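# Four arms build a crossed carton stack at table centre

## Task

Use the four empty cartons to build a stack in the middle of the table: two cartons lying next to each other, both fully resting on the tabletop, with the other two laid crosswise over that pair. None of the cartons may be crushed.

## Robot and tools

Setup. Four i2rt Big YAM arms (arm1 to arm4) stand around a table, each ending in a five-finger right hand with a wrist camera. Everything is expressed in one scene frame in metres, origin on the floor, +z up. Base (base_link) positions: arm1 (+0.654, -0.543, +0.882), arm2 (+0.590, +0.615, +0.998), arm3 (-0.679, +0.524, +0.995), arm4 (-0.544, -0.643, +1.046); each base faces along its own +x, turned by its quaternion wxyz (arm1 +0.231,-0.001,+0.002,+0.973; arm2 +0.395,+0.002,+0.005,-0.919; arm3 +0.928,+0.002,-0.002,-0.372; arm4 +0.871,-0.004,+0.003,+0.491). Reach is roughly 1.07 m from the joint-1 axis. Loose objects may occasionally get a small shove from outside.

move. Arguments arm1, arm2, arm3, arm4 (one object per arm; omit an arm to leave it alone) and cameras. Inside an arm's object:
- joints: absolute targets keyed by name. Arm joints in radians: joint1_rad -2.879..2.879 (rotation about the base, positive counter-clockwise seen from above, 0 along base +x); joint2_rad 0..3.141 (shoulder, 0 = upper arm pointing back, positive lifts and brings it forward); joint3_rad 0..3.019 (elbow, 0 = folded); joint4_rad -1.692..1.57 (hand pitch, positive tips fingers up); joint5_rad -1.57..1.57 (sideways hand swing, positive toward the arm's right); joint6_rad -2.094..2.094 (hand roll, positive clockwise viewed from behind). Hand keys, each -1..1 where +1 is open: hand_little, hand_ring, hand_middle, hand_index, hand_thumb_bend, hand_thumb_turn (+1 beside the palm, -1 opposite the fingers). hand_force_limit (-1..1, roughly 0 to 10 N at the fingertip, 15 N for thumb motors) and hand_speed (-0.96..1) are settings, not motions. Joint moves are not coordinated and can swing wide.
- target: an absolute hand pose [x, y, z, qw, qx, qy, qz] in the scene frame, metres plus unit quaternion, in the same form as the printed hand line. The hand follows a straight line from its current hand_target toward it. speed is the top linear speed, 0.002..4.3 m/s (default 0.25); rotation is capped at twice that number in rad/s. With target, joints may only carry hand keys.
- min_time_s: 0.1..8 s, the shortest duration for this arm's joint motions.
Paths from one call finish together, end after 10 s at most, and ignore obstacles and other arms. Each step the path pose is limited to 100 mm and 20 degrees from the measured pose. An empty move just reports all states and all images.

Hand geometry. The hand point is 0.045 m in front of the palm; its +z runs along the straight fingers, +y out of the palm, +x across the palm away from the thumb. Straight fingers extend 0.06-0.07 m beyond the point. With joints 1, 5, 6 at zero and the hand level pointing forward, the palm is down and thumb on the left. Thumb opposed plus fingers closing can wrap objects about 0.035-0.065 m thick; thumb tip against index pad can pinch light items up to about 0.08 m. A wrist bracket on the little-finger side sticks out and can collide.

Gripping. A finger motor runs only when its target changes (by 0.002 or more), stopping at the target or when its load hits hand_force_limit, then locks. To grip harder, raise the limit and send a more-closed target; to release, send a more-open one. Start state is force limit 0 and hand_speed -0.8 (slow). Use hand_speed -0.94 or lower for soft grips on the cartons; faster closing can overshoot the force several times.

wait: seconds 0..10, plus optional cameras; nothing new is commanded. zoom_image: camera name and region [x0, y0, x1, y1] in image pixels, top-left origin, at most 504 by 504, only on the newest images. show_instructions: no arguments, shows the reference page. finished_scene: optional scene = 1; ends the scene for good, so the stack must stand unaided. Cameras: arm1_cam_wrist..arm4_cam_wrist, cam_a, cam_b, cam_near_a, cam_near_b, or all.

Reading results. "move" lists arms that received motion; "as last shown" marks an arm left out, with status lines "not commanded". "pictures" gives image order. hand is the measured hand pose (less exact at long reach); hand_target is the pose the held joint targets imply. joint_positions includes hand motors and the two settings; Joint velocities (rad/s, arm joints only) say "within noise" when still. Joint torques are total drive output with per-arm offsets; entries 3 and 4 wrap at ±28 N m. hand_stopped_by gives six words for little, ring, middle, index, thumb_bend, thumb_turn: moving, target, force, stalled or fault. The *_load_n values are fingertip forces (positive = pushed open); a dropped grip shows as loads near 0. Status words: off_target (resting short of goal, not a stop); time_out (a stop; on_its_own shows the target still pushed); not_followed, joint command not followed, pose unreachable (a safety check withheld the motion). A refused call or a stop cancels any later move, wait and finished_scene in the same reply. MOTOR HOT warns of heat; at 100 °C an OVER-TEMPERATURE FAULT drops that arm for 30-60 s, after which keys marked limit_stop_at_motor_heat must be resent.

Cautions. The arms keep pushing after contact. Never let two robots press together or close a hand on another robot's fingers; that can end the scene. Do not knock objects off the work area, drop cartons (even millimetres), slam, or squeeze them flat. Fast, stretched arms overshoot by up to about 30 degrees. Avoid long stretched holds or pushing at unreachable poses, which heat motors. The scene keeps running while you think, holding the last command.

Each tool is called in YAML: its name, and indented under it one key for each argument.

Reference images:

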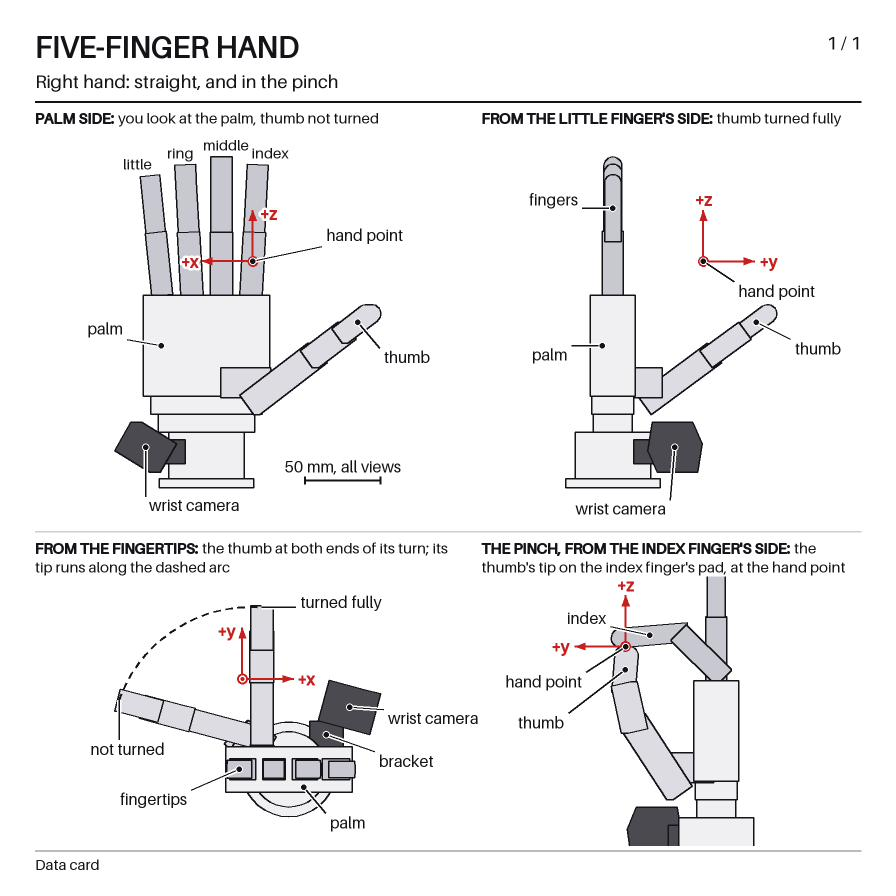

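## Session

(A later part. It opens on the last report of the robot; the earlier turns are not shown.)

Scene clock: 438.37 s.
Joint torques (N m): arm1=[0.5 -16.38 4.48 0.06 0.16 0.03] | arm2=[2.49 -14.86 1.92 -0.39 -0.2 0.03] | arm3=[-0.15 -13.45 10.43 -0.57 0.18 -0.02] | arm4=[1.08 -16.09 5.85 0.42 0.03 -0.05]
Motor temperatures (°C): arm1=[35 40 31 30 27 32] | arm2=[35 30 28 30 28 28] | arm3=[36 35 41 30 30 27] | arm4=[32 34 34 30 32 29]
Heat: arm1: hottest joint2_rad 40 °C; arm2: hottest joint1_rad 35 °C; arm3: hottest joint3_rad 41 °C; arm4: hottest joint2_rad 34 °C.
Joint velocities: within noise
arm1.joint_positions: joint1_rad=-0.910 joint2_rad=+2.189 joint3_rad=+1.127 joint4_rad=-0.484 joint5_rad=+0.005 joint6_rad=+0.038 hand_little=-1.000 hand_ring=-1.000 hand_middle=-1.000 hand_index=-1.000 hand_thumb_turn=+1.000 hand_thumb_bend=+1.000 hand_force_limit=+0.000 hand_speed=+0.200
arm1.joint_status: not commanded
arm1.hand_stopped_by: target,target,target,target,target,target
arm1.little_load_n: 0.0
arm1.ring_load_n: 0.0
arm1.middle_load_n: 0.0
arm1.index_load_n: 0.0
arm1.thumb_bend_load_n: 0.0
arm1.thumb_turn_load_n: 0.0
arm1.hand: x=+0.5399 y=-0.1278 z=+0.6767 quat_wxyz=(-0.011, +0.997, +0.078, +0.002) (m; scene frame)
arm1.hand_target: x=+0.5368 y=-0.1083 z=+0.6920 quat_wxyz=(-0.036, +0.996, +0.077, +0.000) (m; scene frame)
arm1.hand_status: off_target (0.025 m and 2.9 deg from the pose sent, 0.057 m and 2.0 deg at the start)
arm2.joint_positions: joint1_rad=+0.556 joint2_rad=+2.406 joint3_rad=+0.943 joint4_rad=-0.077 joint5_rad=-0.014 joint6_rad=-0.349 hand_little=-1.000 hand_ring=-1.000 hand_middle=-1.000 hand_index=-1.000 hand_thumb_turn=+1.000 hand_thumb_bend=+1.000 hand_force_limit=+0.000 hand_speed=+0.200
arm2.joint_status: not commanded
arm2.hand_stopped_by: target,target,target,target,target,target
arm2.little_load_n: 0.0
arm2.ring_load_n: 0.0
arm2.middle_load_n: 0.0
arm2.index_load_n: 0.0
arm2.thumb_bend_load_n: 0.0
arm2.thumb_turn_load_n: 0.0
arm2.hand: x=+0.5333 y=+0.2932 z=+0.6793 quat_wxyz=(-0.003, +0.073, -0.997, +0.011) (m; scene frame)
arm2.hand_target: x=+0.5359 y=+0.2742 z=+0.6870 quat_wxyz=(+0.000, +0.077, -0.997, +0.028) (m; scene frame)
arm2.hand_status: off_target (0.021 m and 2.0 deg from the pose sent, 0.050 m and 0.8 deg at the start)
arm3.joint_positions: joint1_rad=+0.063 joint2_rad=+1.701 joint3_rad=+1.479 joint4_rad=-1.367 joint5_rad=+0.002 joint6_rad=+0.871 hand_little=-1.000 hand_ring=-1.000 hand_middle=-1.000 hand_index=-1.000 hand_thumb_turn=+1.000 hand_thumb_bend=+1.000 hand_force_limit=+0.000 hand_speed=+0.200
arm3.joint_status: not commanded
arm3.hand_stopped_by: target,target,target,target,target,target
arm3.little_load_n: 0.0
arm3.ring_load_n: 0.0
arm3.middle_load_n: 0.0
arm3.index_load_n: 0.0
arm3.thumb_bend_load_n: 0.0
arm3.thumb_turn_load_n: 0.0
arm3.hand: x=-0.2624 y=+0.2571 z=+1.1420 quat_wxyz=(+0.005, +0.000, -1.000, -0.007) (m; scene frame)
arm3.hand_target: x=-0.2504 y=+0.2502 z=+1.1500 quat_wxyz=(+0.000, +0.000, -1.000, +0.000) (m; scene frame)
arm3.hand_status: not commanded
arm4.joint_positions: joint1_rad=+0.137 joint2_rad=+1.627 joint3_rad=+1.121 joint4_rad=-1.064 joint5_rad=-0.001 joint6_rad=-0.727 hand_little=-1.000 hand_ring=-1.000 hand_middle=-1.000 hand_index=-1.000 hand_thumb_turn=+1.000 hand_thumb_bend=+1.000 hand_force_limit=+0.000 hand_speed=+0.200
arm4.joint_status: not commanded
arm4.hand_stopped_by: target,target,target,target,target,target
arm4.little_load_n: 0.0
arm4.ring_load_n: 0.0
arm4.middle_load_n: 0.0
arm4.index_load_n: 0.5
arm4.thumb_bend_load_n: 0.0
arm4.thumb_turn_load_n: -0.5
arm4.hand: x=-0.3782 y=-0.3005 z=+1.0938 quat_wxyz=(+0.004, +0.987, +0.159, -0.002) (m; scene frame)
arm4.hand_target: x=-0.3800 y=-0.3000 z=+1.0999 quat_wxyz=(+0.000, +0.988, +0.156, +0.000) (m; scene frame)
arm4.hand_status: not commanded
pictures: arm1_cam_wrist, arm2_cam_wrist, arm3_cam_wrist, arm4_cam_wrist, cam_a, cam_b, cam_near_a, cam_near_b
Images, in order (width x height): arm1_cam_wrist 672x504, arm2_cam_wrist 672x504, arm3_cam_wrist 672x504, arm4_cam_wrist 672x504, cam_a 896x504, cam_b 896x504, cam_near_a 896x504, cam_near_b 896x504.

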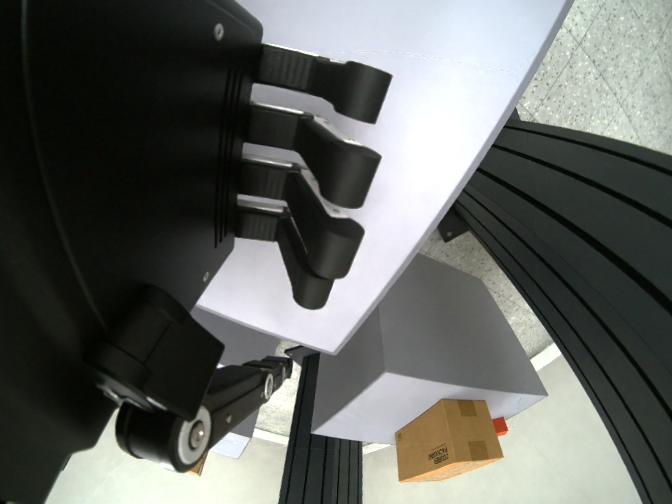

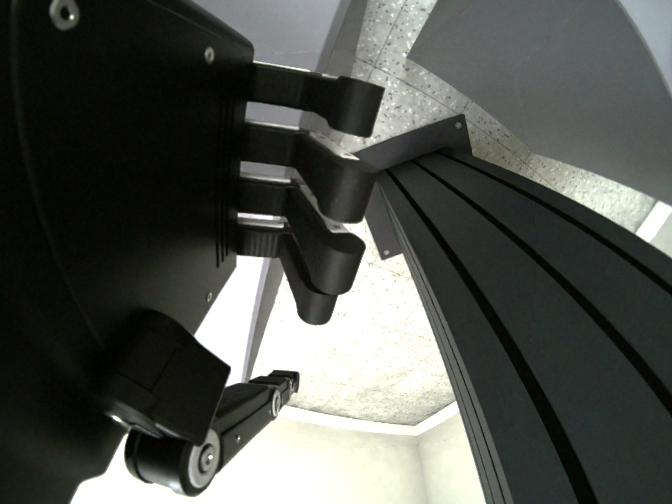

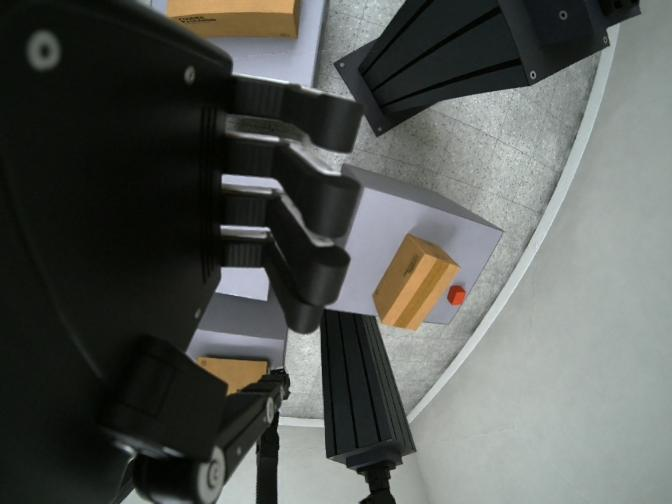

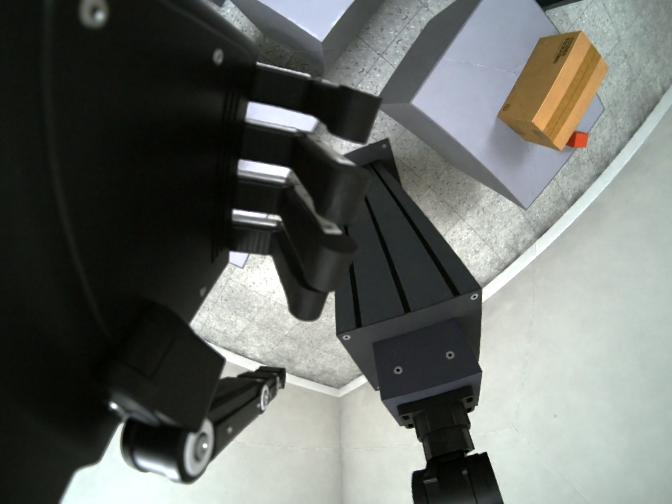

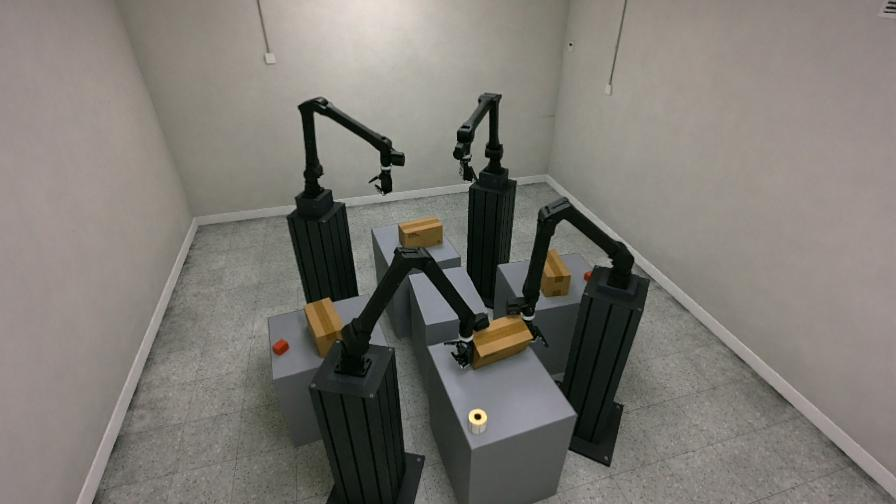

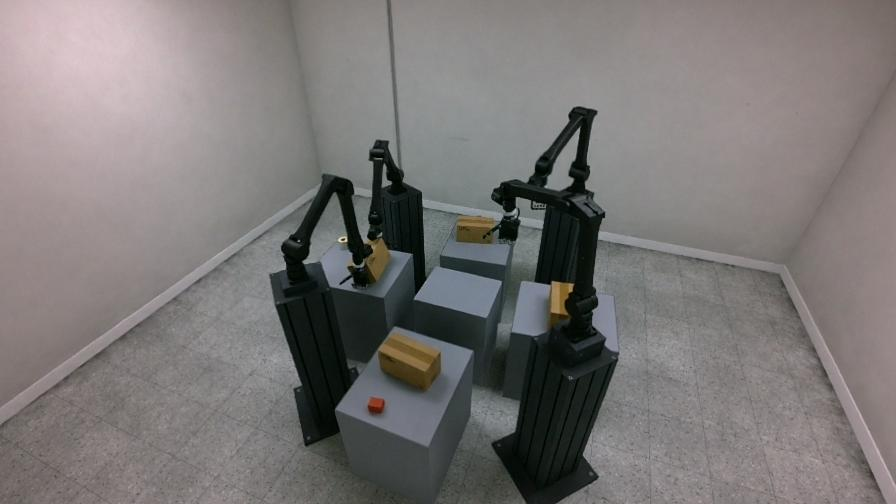

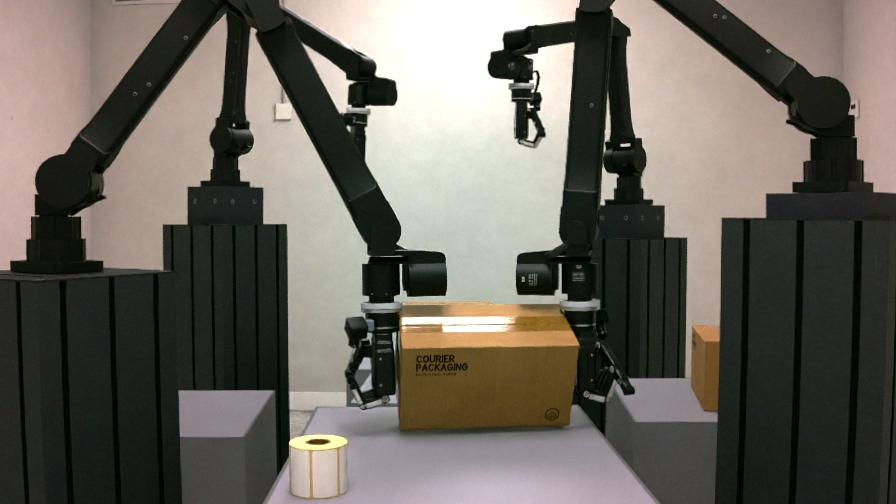

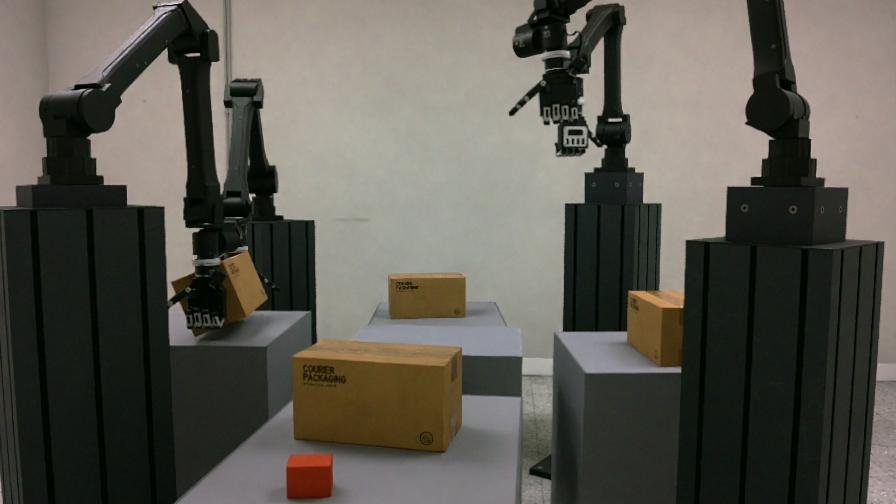

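move:
  arm1: {"target":[0.5367,-0.112,0.645,-0.03,0.9965,0.0767,0],"speed":0.03}
  arm2: {"target":[0.5358,0.278,0.640,0,-0.0767,0.9968,-0.02],"speed":0.03}
  cameras: ["cam_near_a","cam_near_b"]

zoom_image:
  camera: "cam_near_b"
  region: [100, 180, 320, 400]

Scene clock: 478.40 s.
Joint torques (N m): arm1=[0.44 -13.86 5.56 0.43 0.11 0.03] | arm2=[2.67 -12.22 2.66 0.28 -0.1 0.01] | arm3=[-0.15 -13.45 10.41 -0.58 0.17 -0.02] | arm4=[1.14 -16.03 5.87 0.27 0.02 -0.03]
Motor temperatures (°C): arm1=[35 39 31 30 26 32] | arm2=[35 30 28 30 28 28] | arm3=[36 35 41 30 30 27] | arm4=[32 34 34 30 32 29]
Heat: arm1: hottest joint2_rad 39 °C; arm2: hottest joint1_rad 35 °C; arm3: hottest joint3_rad 41 °C; arm4: hottest joint2_rad 34 °C.
move: arm1 off_target; arm2 off_target
Joint velocities: within noise
arm1.joint_positions: joint1_rad=-0.910 joint2_rad=+2.260 joint3_rad=+1.127 joint4_rad=-0.419 joint5_rad=+0.005 joint6_rad=+0.038 hand_little=-1.000 hand_ring=-1.000 hand_middle=-1.000 hand_index=-1.000 hand_thumb_turn=+1.000 hand_thumb_bend=+1.000 hand_force_limit=+0.000 hand_speed=+0.200
arm1.joint_status: not commanded
arm1.hand_stopped_by: target,target,target,target,target,target
arm1.little_load_n: 0.0
arm1.ring_load_n: 0.0
arm1.middle_load_n: 0.0
arm1.index_load_n: 0.0
arm1.thumb_bend_load_n: 0.0
arm1.thumb_turn_load_n: 0.0
arm1.hand: x=+0.5414 y=-0.1352 z=+0.6444 quat_wxyz=(-0.008, +0.997, +0.078, +0.002)
arm1.hand_target: x=+0.5368 y=-0.1123 z=+0.6459 quat_wxyz=(-0.030, +0.997, +0.077, +0.000)
arm1.hand_status: off_target (0.024 m and 2.6 deg from the pose sent, 0.036 m and 2.2 deg at the start)
arm2.joint_positions: joint1_rad=+0.556 joint2_rad=+2.493 joint3_rad=+1.004 joint4_rad=-0.046 joint5_rad=-0.014 joint6_rad=-0.346 hand_little=-1.000 hand_ring=-1.000 hand_middle=-1.000 hand_index=-1.000 hand_thumb_turn=+1.000 hand_thumb_bend=+1.000 hand_force_limit=+0.000 hand_speed=+0.200
arm2.joint_status: not commanded
arm2.hand_stopped_by: target,target,target,target,target,target
arm2.little_load_n: 0.0
arm2.ring_load_n: 0.0
arm2.middle_load_n: 0.0
arm2.index_load_n: 0.0
arm2.thumb_bend_load_n: 0.0
arm2.thumb_turn_load_n: 0.0
arm2.hand: x=+0.5319 y=+0.2862 z=+0.6487 quat_wxyz=(-0.002, +0.071, -0.997, +0.013)
arm2.hand_target: x=+0.5358 y=+0.2782 z=+0.6403 quat_wxyz=(+0.000, +0.077, -0.997, +0.020)
arm2.hand_status: off_target (0.013 m and 1.0 deg from the pose sent, 0.042 m and 1.2 deg at the start)
arm3, arm4: as last shown
arm4.ring_load_n: 0.5
arm4.middle_load_n: 0.5
arm4.index_load_n: 0.0
arm4.thumb_turn_load_n: 0.0
Images, in order (width x height): cam_near_a 896x504, cam_near_b 896x504.

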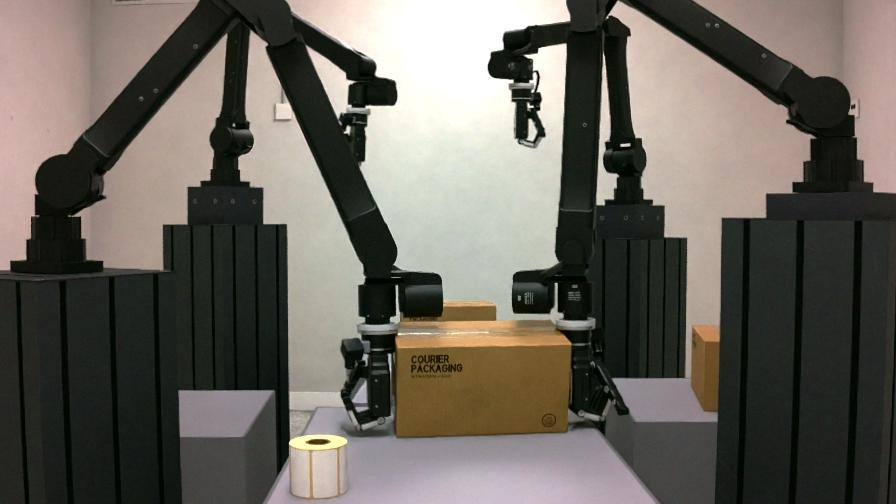

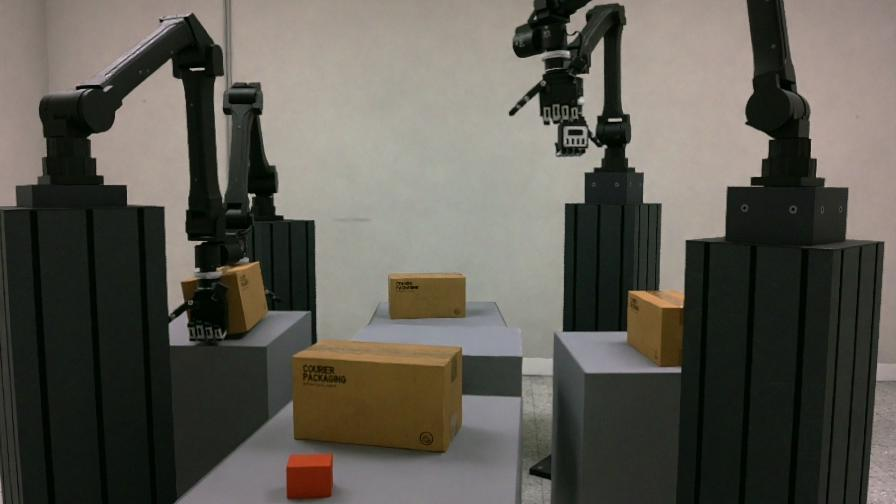

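Scaled by 2.291 from the camera's image (finer frame: 1280x720).

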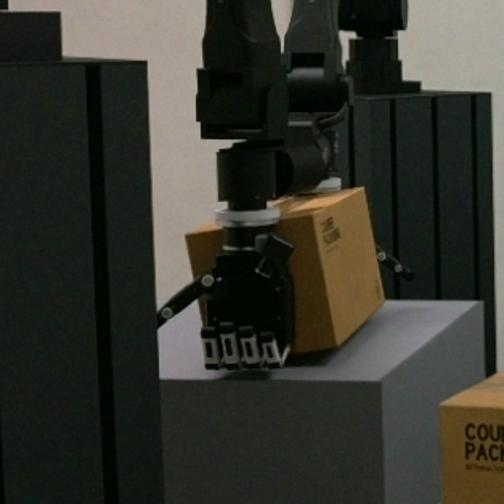

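move:
  arm1: {"target":[0.538,-0.118,0.632,-0.02,0.9968,0.0767,0],"speed":0.03}
  arm2: {"target":[0.534,0.284,0.627,0,-0.0767,0.997,-0.01],"speed":0.03}

move:
  arm1: {"target":[0.538,-0.128,0.632,-0.02,0.9968,0.0767,0],"speed":0.02}
  arm2: {"target":[0.534,0.294,0.627,0,-0.0767,0.997,-0.01],"speed":0.02}
  cameras: ["cam_near_a","cam_near_b"]

zoom_image:
  camera: "cam_near_b"
  region: [100, 180, 320, 400]

Scene clock: 483.97 s.
Joint torques (N m): arm1=[0.44 -13.39 5.41 0.39 0.02 0.03] | arm2=[2.2 -11.4 2.4 0.36 -0.01 -0.02] | arm3=[-0.21 -13.45 10.43 -0.55 0.17 -0.01] | arm4=[1.55 -16.09 5.7 0.21 0.05 -0.04]
Motor temperatures (°C): arm1=[35 39 31 30 26 32] | arm2=[35 30 28 30 28 28] | arm3=[36 35 41 30 30 27] | arm4=[32 34 34 30 32 29]
Heat: arm1: hottest joint2_rad 39 °C; arm2: hottest joint1_rad 35 °C; arm3: hottest joint3_rad 41 °C; arm4: hottest joint2_rad 34 °C.
move: arm1 off_target; arm2 off_target
Joint velocities: within noise
arm1.joint_positions: joint1_rad=-0.910 joint2_rad=+2.285 joint3_rad=+1.135 joint4_rad=-0.413 joint5_rad=+0.005 joint6_rad=+0.038 hand_little=-1.000 hand_ring=-1.000 hand_middle=-1.000 hand_index=-1.000 hand_thumb_turn=+1.000 hand_thumb_bend=+1.000 hand_force_limit=+0.000 hand_speed=+0.200
arm1.joint_status: not commanded
arm1.hand_stopped_by: target,target,target,target,target,target
arm1.little_load_n: 0.0
arm1.ring_load_n: 0.0
arm1.middle_load_n: 0.0
arm1.index_load_n: -0.5
arm1.thumb_bend_load_n: 0.0
arm1.thumb_turn_load_n: 0.0
arm1.hand: x=+0.5419 y=-0.1381 z=+0.6349 quat_wxyz=(-0.002, +0.997, +0.078, +0.003)
arm1.hand_target: x=+0.5382 y=-0.1184 z=+0.6327 quat_wxyz=(-0.020, +0.997, +0.077, +0.000)
arm1.hand_status: off_target (0.021 m and 2.0 deg from the pose sent, 0.022 m and 1.4 deg at the start)
arm2.joint_positions: joint1_rad=+0.556 joint2_rad=+2.525 joint3_rad=+1.027 joint4_rad=-0.046 joint5_rad=-0.010 joint6_rad=-0.346 hand_little=-1.000 hand_ring=-1.000 hand_middle=-1.000 hand_index=-1.000 hand_thumb_turn=+1.000 hand_thumb_bend=+1.000 hand_force_limit=+0.000 hand_speed=+0.200
arm2.joint_status: not commanded
arm2.hand_stopped_by: target,target,target,target,target,target
arm2.little_load_n: 0.0
arm2.ring_load_n: 0.0
arm2.middle_load_n: 0.0
arm2.index_load_n: 0.0
arm2.thumb_bend_load_n: 0.0
arm2.thumb_turn_load_n: 0.0
arm2.hand: x=+0.5312 y=+0.2861 z=+0.6381 quat_wxyz=(-0.001, +0.071, -0.997, +0.009)
arm2.hand_target: x=+0.5340 y=+0.2841 z=+0.6274 quat_wxyz=(+0.000, +0.077, -0.997, +0.010)
arm2.hand_status: off_target (0.012 m and 0.6 deg from the pose sent, 0.022 m and 0.7 deg at the start)
arm3, arm4: as last shown
arm4.ring_load_n: 0.0
arm4.middle_load_n: 0.0
pictures: none

Scene clock: 484.93 s.
Joint torques (N m): arm1=[0.79 -13.86 3.23 0.94 0.03 0.09] | arm2=[2.08 -11.22 0.61 0.68 -0.09 -0.09] | arm3=[-0.09 -13.45 10.43 -0.58 0.17 -0.02] | arm4=[0.79 -16.15 5.81 0.31 0.03 -0.02]
Motor temperatures (°C): arm1=[35 39 31 30 26 32] | arm2=[35 30 28 30 28 28] | arm3=[36 35 41 30 30 27] | arm4=[32 34 34 30 32 29]
Heat: arm1: hottest joint2_rad 39 °C; arm2: hottest joint1_rad 35 °C; arm3: hottest joint3_rad 41 °C; arm4: hottest joint2_rad 34 °C.
move: arm1 done; arm2 off_target
Joint velocities: within noise
arm1.joint_positions: joint1_rad=-0.910 joint2_rad=+2.285 joint3_rad=+1.135 joint4_rad=-0.408 joint5_rad=+0.005 joint6_rad=+0.038 hand_little=-1.000 hand_ring=-1.000 hand_middle=-1.000 hand_index=-1.000 hand_thumb_turn=+1.000 hand_thumb_bend=+1.000 hand_force_limit=+0.000 hand_speed=+0.200
arm1.joint_status: not commanded
arm1.hand_stopped_by: target,target,target,target,target,target
arm1.little_load_n: 0.0
arm1.ring_load_n: 0.0
arm1.middle_load_n: 0.0
arm1.index_load_n: -0.5
arm1.thumb_bend_load_n: 0.0
arm1.thumb_turn_load_n: -0.5
arm1.hand: x=+0.5416 y=-0.1368 z=+0.6346 quat_wxyz=(-0.005, +0.997, +0.078, +0.002)
arm1.hand_target: x=+0.5381 y=-0.1281 z=+0.6322 quat_wxyz=(-0.020, +0.997, +0.077, +0.000)
arm1.hand_status: done (0.010 m and 1.8 deg from the pose sent, 0.011 m and 2.0 deg at the start)
arm2.joint_positions: joint1_rad=+0.556 joint2_rad=+2.525 joint3_rad=+1.020 joint4_rad=-0.030 joint5_rad=-0.007 joint6_rad=-0.346 hand_little=-1.000 hand_ring=-1.000 hand_middle=-1.000 hand_index=-1.000 hand_thumb_turn=+1.000 hand_thumb_bend=+1.000 hand_force_limit=+0.000 hand_speed=+0.200
arm2.joint_status: not commanded
arm2.hand_stopped_by: target,target,target,target,target,target
arm2.little_load_n: 0.0
arm2.ring_load_n: 0.0
arm2.middle_load_n: 0.0
arm2.index_load_n: 0.0
arm2.thumb_bend_load_n: 0.0
arm2.thumb_turn_load_n: 0.0
arm2.hand: x=+0.5307 y=+0.2867 z=+0.6374 quat_wxyz=(+0.001, +0.071, -0.997, +0.013)
arm2.hand_target: x=+0.5340 y=+0.2943 z=+0.6275 quat_wxyz=(+0.000, +0.077, -0.997, +0.010)
arm2.hand_status: off_target (0.013 m and 0.7 deg from the pose sent, 0.014 m and 0.7 deg at the start)
arm3, arm4: as last shown
arm4.ring_load_n: 0.5
Images, in order (width x height): cam_near_a 896x504, cam_near_b 896x504.

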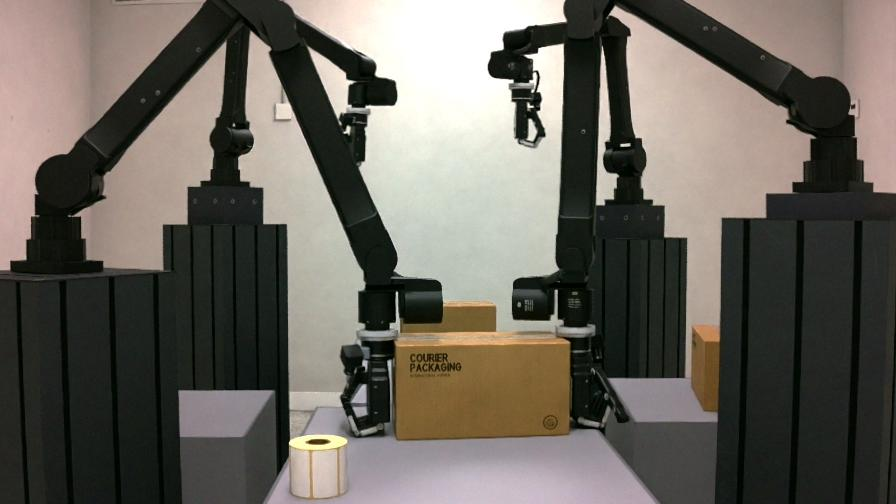

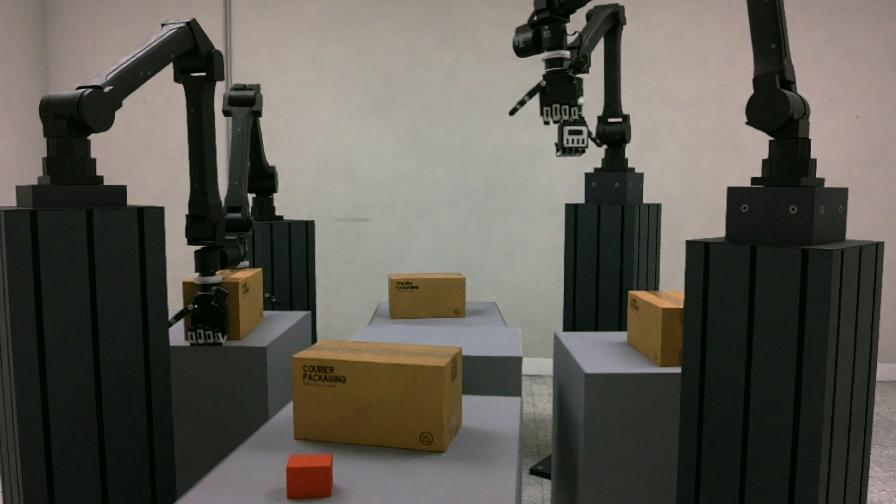

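Scaled by 2.291 from the camera's image (finer frame: 1280x720).

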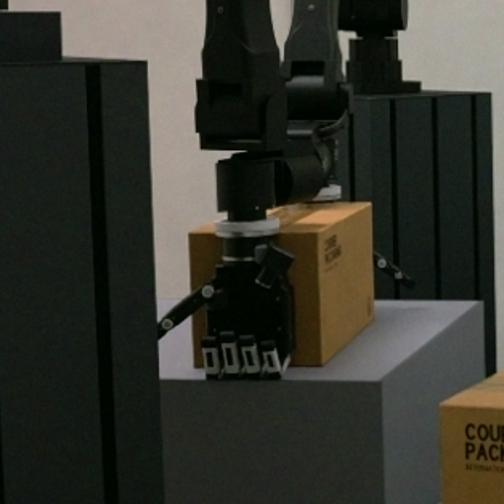

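move:
  arm1: {"target":[0.543,-0.162,0.66,0,0.997,0.0767,0],"speed":0.1}
  arm2: {"target":[0.529,0.316,0.658,0,-0.0767,0.997,0],"speed":0.1}

move:
  arm1: {"target":[0.542,-0.150,0.675,-0.01,0.997,0.0767,0],"speed":0.08}
  arm2: {"target":[0.530,0.296,0.670,0,-0.0767,0.997,-0.005],"speed":0.08}

move:
  arm1: {"target":[0.539,-0.115,0.675,-0.015,0.997,0.0767,0],"speed":0.05}
  arm2: {"target":[0.532,0.270,0.670,0,-0.0767,0.997,-0.010],"speed":0.05}
  cameras: ["cam_near_a"]

zoom_image:
  camera: "cam_near_a"
  region: [330, 280, 450, 440]

zoom_image:
  camera: "cam_near_a"
  region: [530, 280, 650, 440]

Scene clock: 493.77 s.
Joint torques (N m): arm1=[0.85 -14.74 2.44 -0.36 -0.01 0.08] | arm2=[0.5 -14.21 -0.42 -0.24 0.01 -0.11] | arm3=[-0.09 -13.39 10.43 -0.58 0.18 -0.02] | arm4=[0.91 -16.15 5.75 0.32 0.03 -0.04]
Motor temperatures (°C): arm1=[35 40 31 30 26 32] | arm2=[35 30 28 30 28 28] | arm3=[36 35 41 30 30 27] | arm4=[32 34 34 30 32 29]
Heat: arm1: hottest joint2_rad 40 °C; arm2: hottest joint1_rad 35 °C; arm3: hottest joint3_rad 41 °C; arm4: hottest joint2_rad 34 °C.
move: arm1 done; arm2 done
Joint velocities: within noise
arm1.joint_positions: joint1_rad=-0.910 joint2_rad=+2.215 joint3_rad=+1.052 joint4_rad=-0.407 joint5_rad=+0.002 joint6_rad=+0.038 hand_little=-1.000 hand_ring=-1.000 hand_middle=-1.000 hand_index=-1.000 hand_thumb_turn=+1.000 hand_thumb_bend=+1.000 hand_force_limit=+0.000 hand_speed=+0.200
arm1.joint_status: not commanded
arm1.hand_stopped_by: target,target,target,target,target,target
arm1.little_load_n: 0.0
arm1.ring_load_n: 0.0
arm1.middle_load_n: 0.0
arm1.index_load_n: 0.0
arm1.thumb_bend_load_n: 0.0
arm1.thumb_turn_load_n: 0.0
arm1.hand: x=+0.5458 y=-0.1617 z=+0.6537 quat_wxyz=(+0.001, +0.997, +0.078, +0.001)
arm1.hand_target: x=+0.5430 y=-0.1618 z=+0.6599 quat_wxyz=(+0.000, +0.997, +0.077, +0.000)
arm1.hand_status: done (0.007 m and 0.3 deg from the pose sent, 0.036 m and 0.6 deg at the start)
arm2.joint_positions: joint1_rad=+0.553 joint2_rad=+2.476 joint3_rad=+0.936 joint4_rad=-0.021 joint5_rad=-0.006 joint6_rad=-0.365 hand_little=-1.000 hand_ring=-1.000 hand_middle=-1.000 hand_index=-1.000 hand_thumb_turn=+1.000 hand_thumb_bend=+1.000 hand_force_limit=+0.000 hand_speed=+0.200
arm2.joint_status: not commanded
arm2.hand_stopped_by: target,target,target,target,target,target
arm2.little_load_n: 0.0
arm2.ring_load_n: 0.0
arm2.middle_load_n: 0.0
arm2.index_load_n: 0.0
arm2.thumb_bend_load_n: 0.0
arm2.thumb_turn_load_n: 0.0
arm2.hand: x=+0.5341 y=+0.3152 z=+0.6555 quat_wxyz=(-0.002, +0.079, -0.997, +0.000)
arm2.hand_target: x=+0.5292 y=+0.3161 z=+0.6580 quat_wxyz=(+0.000, +0.077, -0.997, +0.000)
arm2.hand_status: done (0.006 m and 0.3 deg from the pose sent, 0.036 m and 1.6 deg at the start)
arm3, arm4: as last shown
arm3.index_load_n: 0.5
arm4.ring_load_n: 0.0
pictures: none

Scene clock: 494.80 s.
Joint torques (N m): arm1=[0.67 -14.68 3.59 -0.35 0.08 0.06] | arm2=[1.03 -13.74 1.36 -0.44 -0.02 0] | arm3=[-0.03 -13.39 10.45 -0.58 0.17 -0.02] | arm4=[0.97 -16.32 5.82 0.31 0.05 -0.04]
Motor temperatures (°C): arm1=[35 40 31 30 26 32] | arm2=[35 30 28 30 28 28] | arm3=[36 35 41 30 30 27] | arm4=[32 34 34 30 32 29]
Heat: arm1: hottest joint2_rad 40 °C; arm2: hottest joint1_rad 35 °C; arm3: hottest joint3_rad 41 °C; arm4: hottest joint2_rad 34 °C.
move: arm1 off_target; arm2 done
Joint velocities: within noise
arm1.joint_positions: joint1_rad=-0.910 joint2_rad=+2.182 joint3_rad=+1.052 joint4_rad=-0.432 joint5_rad=+0.002 joint6_rad=+0.038 hand_little=-1.000 hand_ring=-1.000 hand_middle=-1.000 hand_index=-1.000 hand_thumb_turn=+1.000 hand_thumb_bend=+1.000 hand_force_limit=+0.000 hand_speed=+0.200
arm1.joint_status: not commanded
arm1.hand_stopped_by: target,target,target,target,target,target
arm1.little_load_n: 0.0
arm1.ring_load_n: 0.0
arm1.middle_load_n: 0.0
arm1.index_load_n: 0.0
arm1.thumb_bend_load_n: 0.0
arm1.thumb_turn_load_n: 0.0
arm1.hand: x=+0.5449 y=-0.1569 z=+0.6675 quat_wxyz=(-0.003, +0.997, +0.078, +0.001)
arm1.hand_target: x=+0.5420 y=-0.1499 z=+0.6750 quat_wxyz=(-0.010, +0.997, +0.077, +0.000)
arm1.hand_status: off_target (0.011 m and 0.9 deg from the pose sent, 0.025 m and 1.4 deg at the start)
arm2.joint_positions: joint1_rad=+0.553 joint2_rad=+2.442 joint3_rad=+0.953 joint4_rad=-0.063 joint5_rad=-0.006 joint6_rad=-0.365 hand_little=-1.000 hand_ring=-1.000 hand_middle=-1.000 hand_index=-1.000 hand_thumb_turn=+1.000 hand_thumb_bend=+1.000 hand_force_limit=+0.000 hand_speed=+0.200
arm2.joint_status: not commanded
arm2.hand_stopped_by: target,target,target,target,target,target
arm2.little_load_n: 0.0
arm2.ring_load_n: 0.0
arm2.middle_load_n: 0.0
arm2.index_load_n: 0.0
arm2.thumb_bend_load_n: 0.0
arm2.thumb_turn_load_n: 0.0
arm2.hand: x=+0.5310 y=+0.2998 z=+0.6673 quat_wxyz=(+0.000, +0.079, -0.997, +0.004)
arm2.hand_target: x=+0.5301 y=+0.2961 z=+0.6700 quat_wxyz=(+0.000, +0.077, -0.997, +0.005)
arm2.hand_status: done (0.005 m and 0.3 deg from the pose sent, 0.024 m and 0.7 deg at the start)
arm3, arm4: as last shown
arm3.index_load_n: 0.0
pictures: none

Scene clock: 496.13 s.
Joint torques (N m): arm1=[0.09 -13.86 5.75 -0.27 0.1 -0.02] | arm2=[2.02 -13.86 2.04 -0.77 -0.15 0.11] | arm3=[-0.15 -13.39 10.44 -0.57 0.18 -0.02] | arm4=[1.03 -16.09 5.81 0.23 0.03 -0.01]
Motor temperatures (°C): arm1=[35 40 31 30 26 32] | arm2=[35 30 28 30 28 28] | arm3=[36 35 41 30 30 27] | arm4=[32 34 34 30 32 29]
Heat: arm1: hottest joint2_rad 40 °C; arm2: hottest joint1_rad 35 °C; arm3: hottest joint3_rad 41 °C; arm4: hottest joint2_rad 34 °C.
move: arm1 off_target; arm2 done
Joint velocities: within noise
arm1.joint_positions: joint1_rad=-0.910 joint2_rad=+2.201 joint3_rad=+1.129 joint4_rad=-0.488 joint5_rad=+0.002 joint6_rad=+0.038 hand_little=-1.000 hand_ring=-1.000 hand_middle=-1.000 hand_index=-1.000 hand_thumb_turn=+1.000 hand_thumb_bend=+1.000 hand_force_limit=+0.000 hand_speed=+0.200
arm1.joint_status: not commanded
arm1.hand_stopped_by: target,target,target,target,target,target
arm1.little_load_n: 0.0
arm1.ring_load_n: 0.0
arm1.middle_load_n: 0.5
arm1.index_load_n: 0.0
arm1.thumb_bend_load_n: 0.0
arm1.thumb_turn_load_n: 0.0
arm1.hand: x=+0.5399 y=-0.1319 z=+0.6723 quat_wxyz=(-0.004, +0.997, +0.078, +0.001)
arm1.hand_target: x=+0.5391 y=-0.1151 z=+0.6754 quat_wxyz=(-0.015, +0.997, +0.077, +0.000)
arm1.hand_status: off_target (0.017 m and 1.3 deg from the pose sent, 0.043 m and 1.5 deg at the start)
arm2.joint_positions: joint1_rad=+0.555 joint2_rad=+2.441 joint3_rad=+1.012 joint4_rad=-0.110 joint5_rad=-0.006 joint6_rad=-0.352 hand_little=-1.000 hand_ring=-1.000 hand_middle=-1.000 hand_index=-1.000 hand_thumb_turn=+1.000 hand_thumb_bend=+1.000 hand_force_limit=+0.000 hand_speed=+0.200
arm2.joint_status: not commanded
arm2.hand_stopped_by: target,target,target,target,target,target
arm2.little_load_n: 0.0
arm2.ring_load_n: 0.0
arm2.middle_load_n: 0.0
arm2.index_load_n: 0.5
arm2.thumb_bend_load_n: 0.0
arm2.thumb_turn_load_n: 0.0
arm2.hand: x=+0.5272 y=+0.2743 z=+0.6690 quat_wxyz=(+0.001, +0.074, -0.997, +0.010)
arm2.hand_target: x=+0.5320 y=+0.2699 z=+0.6700 quat_wxyz=(+0.000, +0.077, -0.997, +0.010)
arm2.hand_status: done (0.007 m and 0.4 deg from the pose sent, 0.030 m and 0.7 deg at the start)
arm3, arm4: as last shown
Images, in order (width x height): cam_near_a 896x504.

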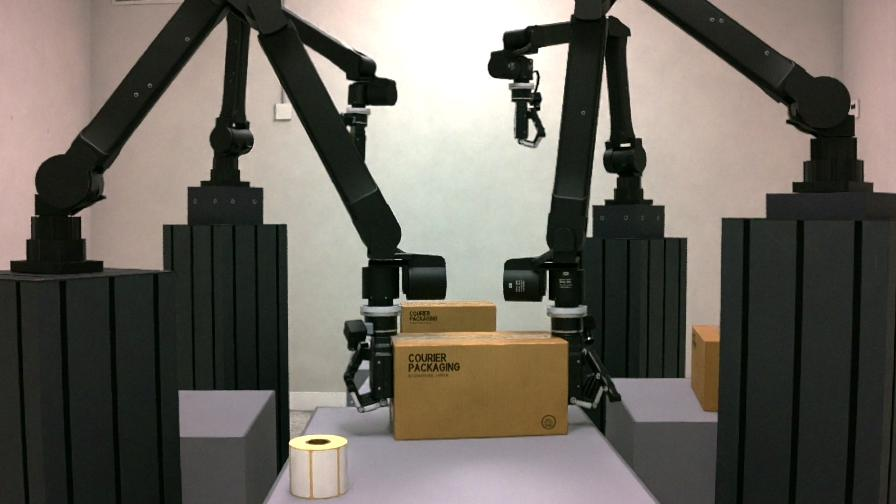

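Scaled by 3.150 from the camera's image (finer frame: 1280x720).

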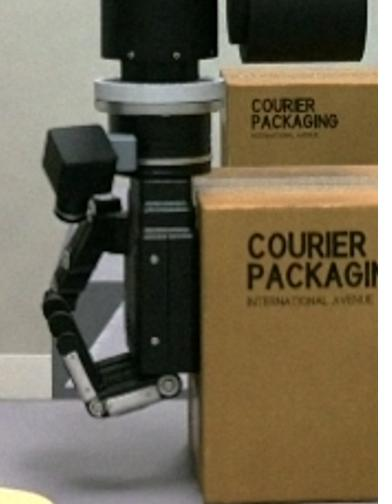

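Scaled by 3.150 from the camera's image (finer frame: 1280x720).

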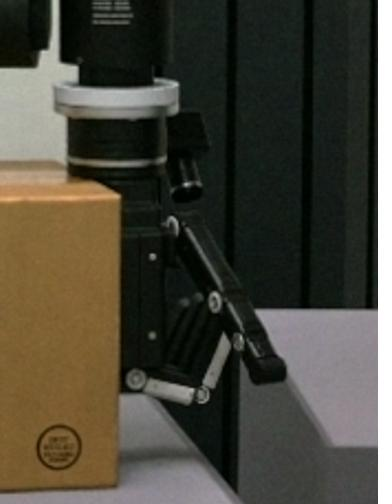

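move:
  arm1: {"target":[0.540,-0.145,0.688,-0.005,0.997,0.0767,0],"speed":0.08}
  arm2: {"target":[0.532,0.292,0.685,0,-0.0767,0.997,0.0]}

move:
  arm1: {"target":[0.537,-0.108,0.687,-0.018,0.997,0.0767,0],"speed":0.05}
  arm2: {"target":[0.534,0.257,0.684,0,-0.0767,0.997,-0.015],"speed":0.05}
  cameras: ["cam_near_a"]

zoom_image:
  camera: "cam_near_a"
  region: [330, 280, 450, 440]

zoom_image:
  camera: "cam_near_a"
  region: [530, 280, 650, 440]

Scene clock: 504.37 s.
Joint torques (N m): arm1=[0.62 -15.33 2.97 -0.17 0 0.08] | arm2=[1.44 -14.15 0.43 -0.46 0.04 -0.02] | arm3=[-0.21 -13.45 10.41 -0.54 0.17 -0.02] | arm4=[1.03 -16.21 5.82 0.34 0.04 -0.03]
Motor temperatures (°C): arm1=[35 40 31 30 26 32] | arm2=[35 30 27 30 28 28] | arm3=[36 35 41 30 30 27] | arm4=[32 33 34 30 32 29]
Heat: arm1: hottest joint2_rad 40 °C; arm2: hottest joint1_rad 35 °C; arm3: hottest joint3_rad 41 °C; arm4: hottest joint3_rad 34 °C.
move: arm1 done; arm2 done
Joint velocities: within noise
arm1.joint_positions: joint1_rad=-0.910 joint2_rad=+2.165 joint3_rad=+1.083 joint4_rad=-0.488 joint5_rad=+0.002 joint6_rad=+0.038 hand_little=-1.000 hand_ring=-1.000 hand_middle=-1.000 hand_index=-1.000 hand_thumb_turn=+1.000 hand_thumb_bend=+1.000 hand_force_limit=+0.000 hand_speed=+0.200
arm1.joint_status: not commanded
arm1.hand_stopped_by: target,target,target,target,target,target
arm1.little_load_n: 0.0
arm1.ring_load_n: 0.0
arm1.middle_load_n: 0.0
arm1.index_load_n: 0.0
arm1.thumb_bend_load_n: 0.0
arm1.thumb_turn_load_n: 0.0
arm1.hand: x=+0.5430 y=-0.1473 z=+0.6810 quat_wxyz=(+0.001, +0.997, +0.078, +0.001)
arm1.hand_target: x=+0.5401 y=-0.1451 z=+0.6878 quat_wxyz=(-0.005, +0.997, +0.077, +0.000)
arm1.hand_status: done (0.008 m and 0.7 deg from the pose sent, 0.020 m and 0.3 deg at the start)
arm2.joint_positions: joint1_rad=+0.555 joint2_rad=+2.406 joint3_rad=+0.962 joint4_rad=-0.110 joint5_rad=-0.006 joint6_rad=-0.352 hand_little=-1.000 hand_ring=-1.000 hand_middle=-1.000 hand_index=-1.000 hand_thumb_turn=+1.000 hand_thumb_bend=+1.000 hand_force_limit=+0.000 hand_speed=+0.200
arm2.joint_status: not commanded
arm2.hand_stopped_by: target,target,target,target,target,target
arm2.little_load_n: 0.0
arm2.ring_load_n: 0.0
arm2.middle_load_n: 0.0
arm2.index_load_n: 0.0
arm2.thumb_bend_load_n: 0.0
arm2.thumb_turn_load_n: 0.0
arm2.hand: x=+0.5304 y=+0.2899 z=+0.6809 quat_wxyz=(-0.001, +0.074, -0.997, +0.003)
arm2.hand_target: x=+0.5319 y=+0.2919 z=+0.6849 quat_wxyz=(+0.000, +0.077, -0.997, +0.000)
arm2.hand_status: done (0.005 m and 0.5 deg from the pose sent, 0.024 m and 1.2 deg at the start)
arm3, arm4: as last shown
arm4.thumb_bend_load_n: -0.5
pictures: none

Scene clock: 505.67 s.
Joint torques (N m): arm1=[0.26 -13.74 6.49 -0.16 0.1 -0.01] | arm2=[2.14 -13.63 3.79 -0.42 -0.21 0.03] | arm3=[-0.21 -13.33 10.43 -0.58 0.17 -0.02] | arm4=[1.32 -16.03 5.81 0.32 0 -0.04]
Motor temperatures (°C): arm1=[35 40 31 30 26 32] | arm2=[35 30 27 30 28 28] | arm3=[36 35 41 30 30 27] | arm4=[32 33 34 30 32 29]
Heat: arm1: hottest joint2_rad 40 °C; arm2: hottest joint1_rad 35 °C; arm3: hottest joint3_rad 41 °C; arm4: hottest joint3_rad 34 °C.
move: arm1 off_target; arm2 off_target
Joint velocities: within noise
arm1.joint_positions: joint1_rad=-0.910 joint2_rad=+2.180 joint3_rad=+1.132 joint4_rad=-0.521 joint5_rad=+0.002 joint6_rad=+0.039 hand_little=-1.000 hand_ring=-1.000 hand_middle=-1.000 hand_index=-1.000 hand_thumb_turn=+1.000 hand_thumb_bend=+1.000 hand_force_limit=+0.000 hand_speed=+0.200
arm1.joint_status: not commanded
arm1.hand_stopped_by: target,target,target,target,target,target
arm1.little_load_n: 0.0
arm1.ring_load_n: 0.0
arm1.middle_load_n: 0.0
arm1.index_load_n: 0.0
arm1.thumb_bend_load_n: 0.0
arm1.thumb_turn_load_n: 0.0
arm1.hand: x=+0.5400 y=-0.1318 z=+0.6831 quat_wxyz=(+0.001, +0.997, +0.078, +0.002)
arm1.hand_target: x=+0.5372 y=-0.1086 z=+0.6876 quat_wxyz=(-0.018, +0.997, +0.077, +0.000)
arm1.hand_status: off_target (0.024 m and 2.1 deg from the pose sent, 0.040 m and 2.2 deg at the start)
arm2.joint_positions: joint1_rad=+0.560 joint2_rad=+2.406 joint3_rad=+1.004 joint4_rad=-0.150 joint5_rad=-0.006 joint6_rad=-0.342 hand_little=-1.000 hand_ring=-1.000 hand_middle=-1.000 hand_index=-1.000 hand_thumb_turn=+1.000 hand_thumb_bend=+1.000 hand_force_limit=+0.000 hand_speed=+0.200
arm2.joint_status: not commanded
arm2.hand_stopped_by: target,target,target,target,target,target
arm2.little_load_n: 0.0
arm2.ring_load_n: 0.0
arm2.middle_load_n: 0.0
arm2.index_load_n: 0.0
arm2.thumb_bend_load_n: 0.0
arm2.thumb_turn_load_n: 0.0
arm2.hand: x=+0.5295 y=+0.2739 z=+0.6829 quat_wxyz=(+0.000, +0.071, -0.997, +0.004)
arm2.hand_target: x=+0.5340 y=+0.2573 z=+0.6843 quat_wxyz=(+0.000, +0.077, -0.997, +0.015)
arm2.hand_status: off_target (0.017 m and 1.4 deg from the pose sent, 0.033 m and 1.4 deg at the start)
arm3.joint_positions: joint1_rad=+0.063 joint2_rad=+1.701 joint3_rad=+1.479 joint4_rad=-1.367 joint5_rad=+0.002 joint6_rad=+0.871 hand_little=-1.000 hand_ring=-1.000 hand_middle=-1.000 hand_index=-1.000 hand_thumb_turn=+1.000 hand_thumb_bend=+1.000 hand_force_limit=+0.000 hand_speed=+0.200
arm3.joint_status: not commanded
arm3.hand_stopped_by: target,target,target,target,target,target
arm3.little_load_n: 0.0
arm3.ring_load_n: 0.0
arm3.middle_load_n: 0.0
arm3.index_load_n: 0.0
arm3.thumb_bend_load_n: 0.0
arm3.thumb_turn_load_n: 0.0
arm3.hand: x=-0.2624 y=+0.2571 z=+1.1420 quat_wxyz=(+0.005, +0.000, -1.000, -0.007)
arm3.hand_target: x=-0.2504 y=+0.2502 z=+1.1500 quat_wxyz=(+0.000, +0.000, -1.000, +0.000)
arm3.hand_status: not commanded
arm4.joint_positions: joint1_rad=+0.137 joint2_rad=+1.627 joint3_rad=+1.121 joint4_rad=-1.064 joint5_rad=-0.001 joint6_rad=-0.727 hand_little=-1.000 hand_ring=-1.000 hand_middle=-1.000 hand_index=-1.000 hand_thumb_turn=+1.000 hand_thumb_bend=+1.000 hand_force_limit=+0.000 hand_speed=+0.200
arm4.joint_status: not commanded
arm4.hand_stopped_by: target,target,target,target,target,target
arm4.little_load_n: 0.0
arm4.ring_load_n: 0.0
arm4.middle_load_n: 0.0
arm4.index_load_n: 0.0
arm4.thumb_bend_load_n: 0.0
arm4.thumb_turn_load_n: 0.0
arm4.hand: x=-0.3782 y=-0.3005 z=+1.0938 quat_wxyz=(+0.004, +0.987, +0.159, -0.002)
arm4.hand_target: x=-0.3800 y=-0.3000 z=+1.0999 quat_wxyz=(+0.000, +0.988, +0.156, +0.000)
arm4.hand_status: not commanded
Images, in order (width x height): cam_near_a 896x504.

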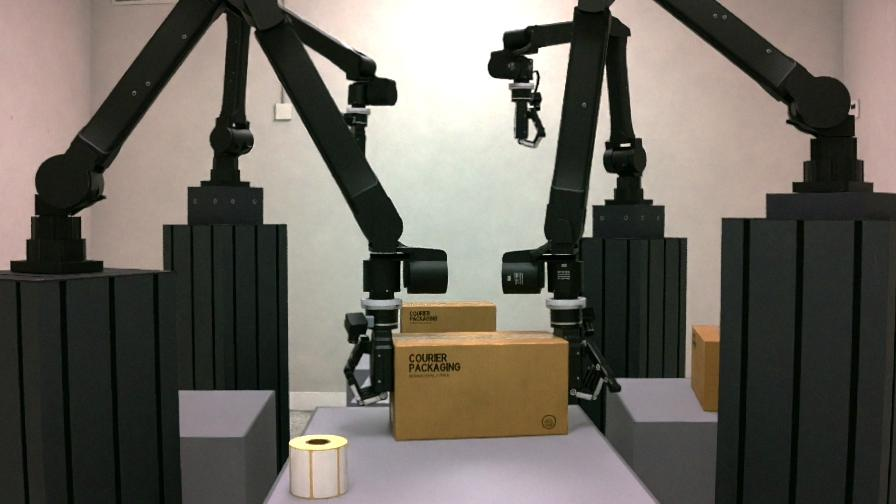

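Scaled by 3.150 from the camera's image (finer frame: 1280x720).

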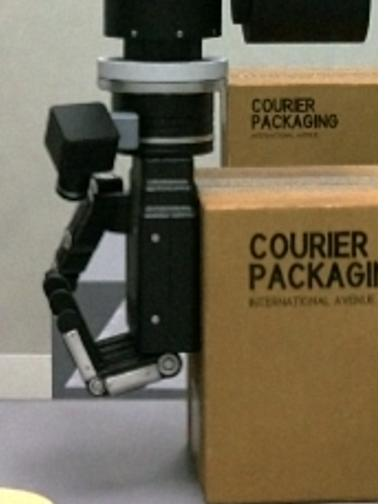

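Scaled by 3.150 from the camera's image (finer frame: 1280x720).

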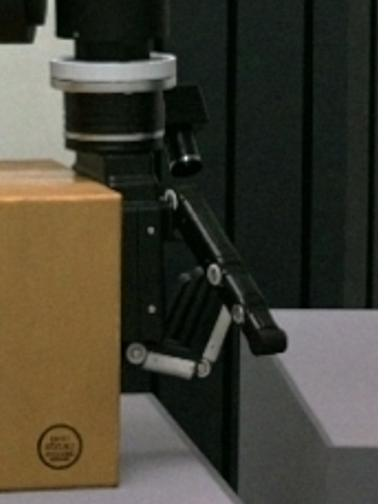

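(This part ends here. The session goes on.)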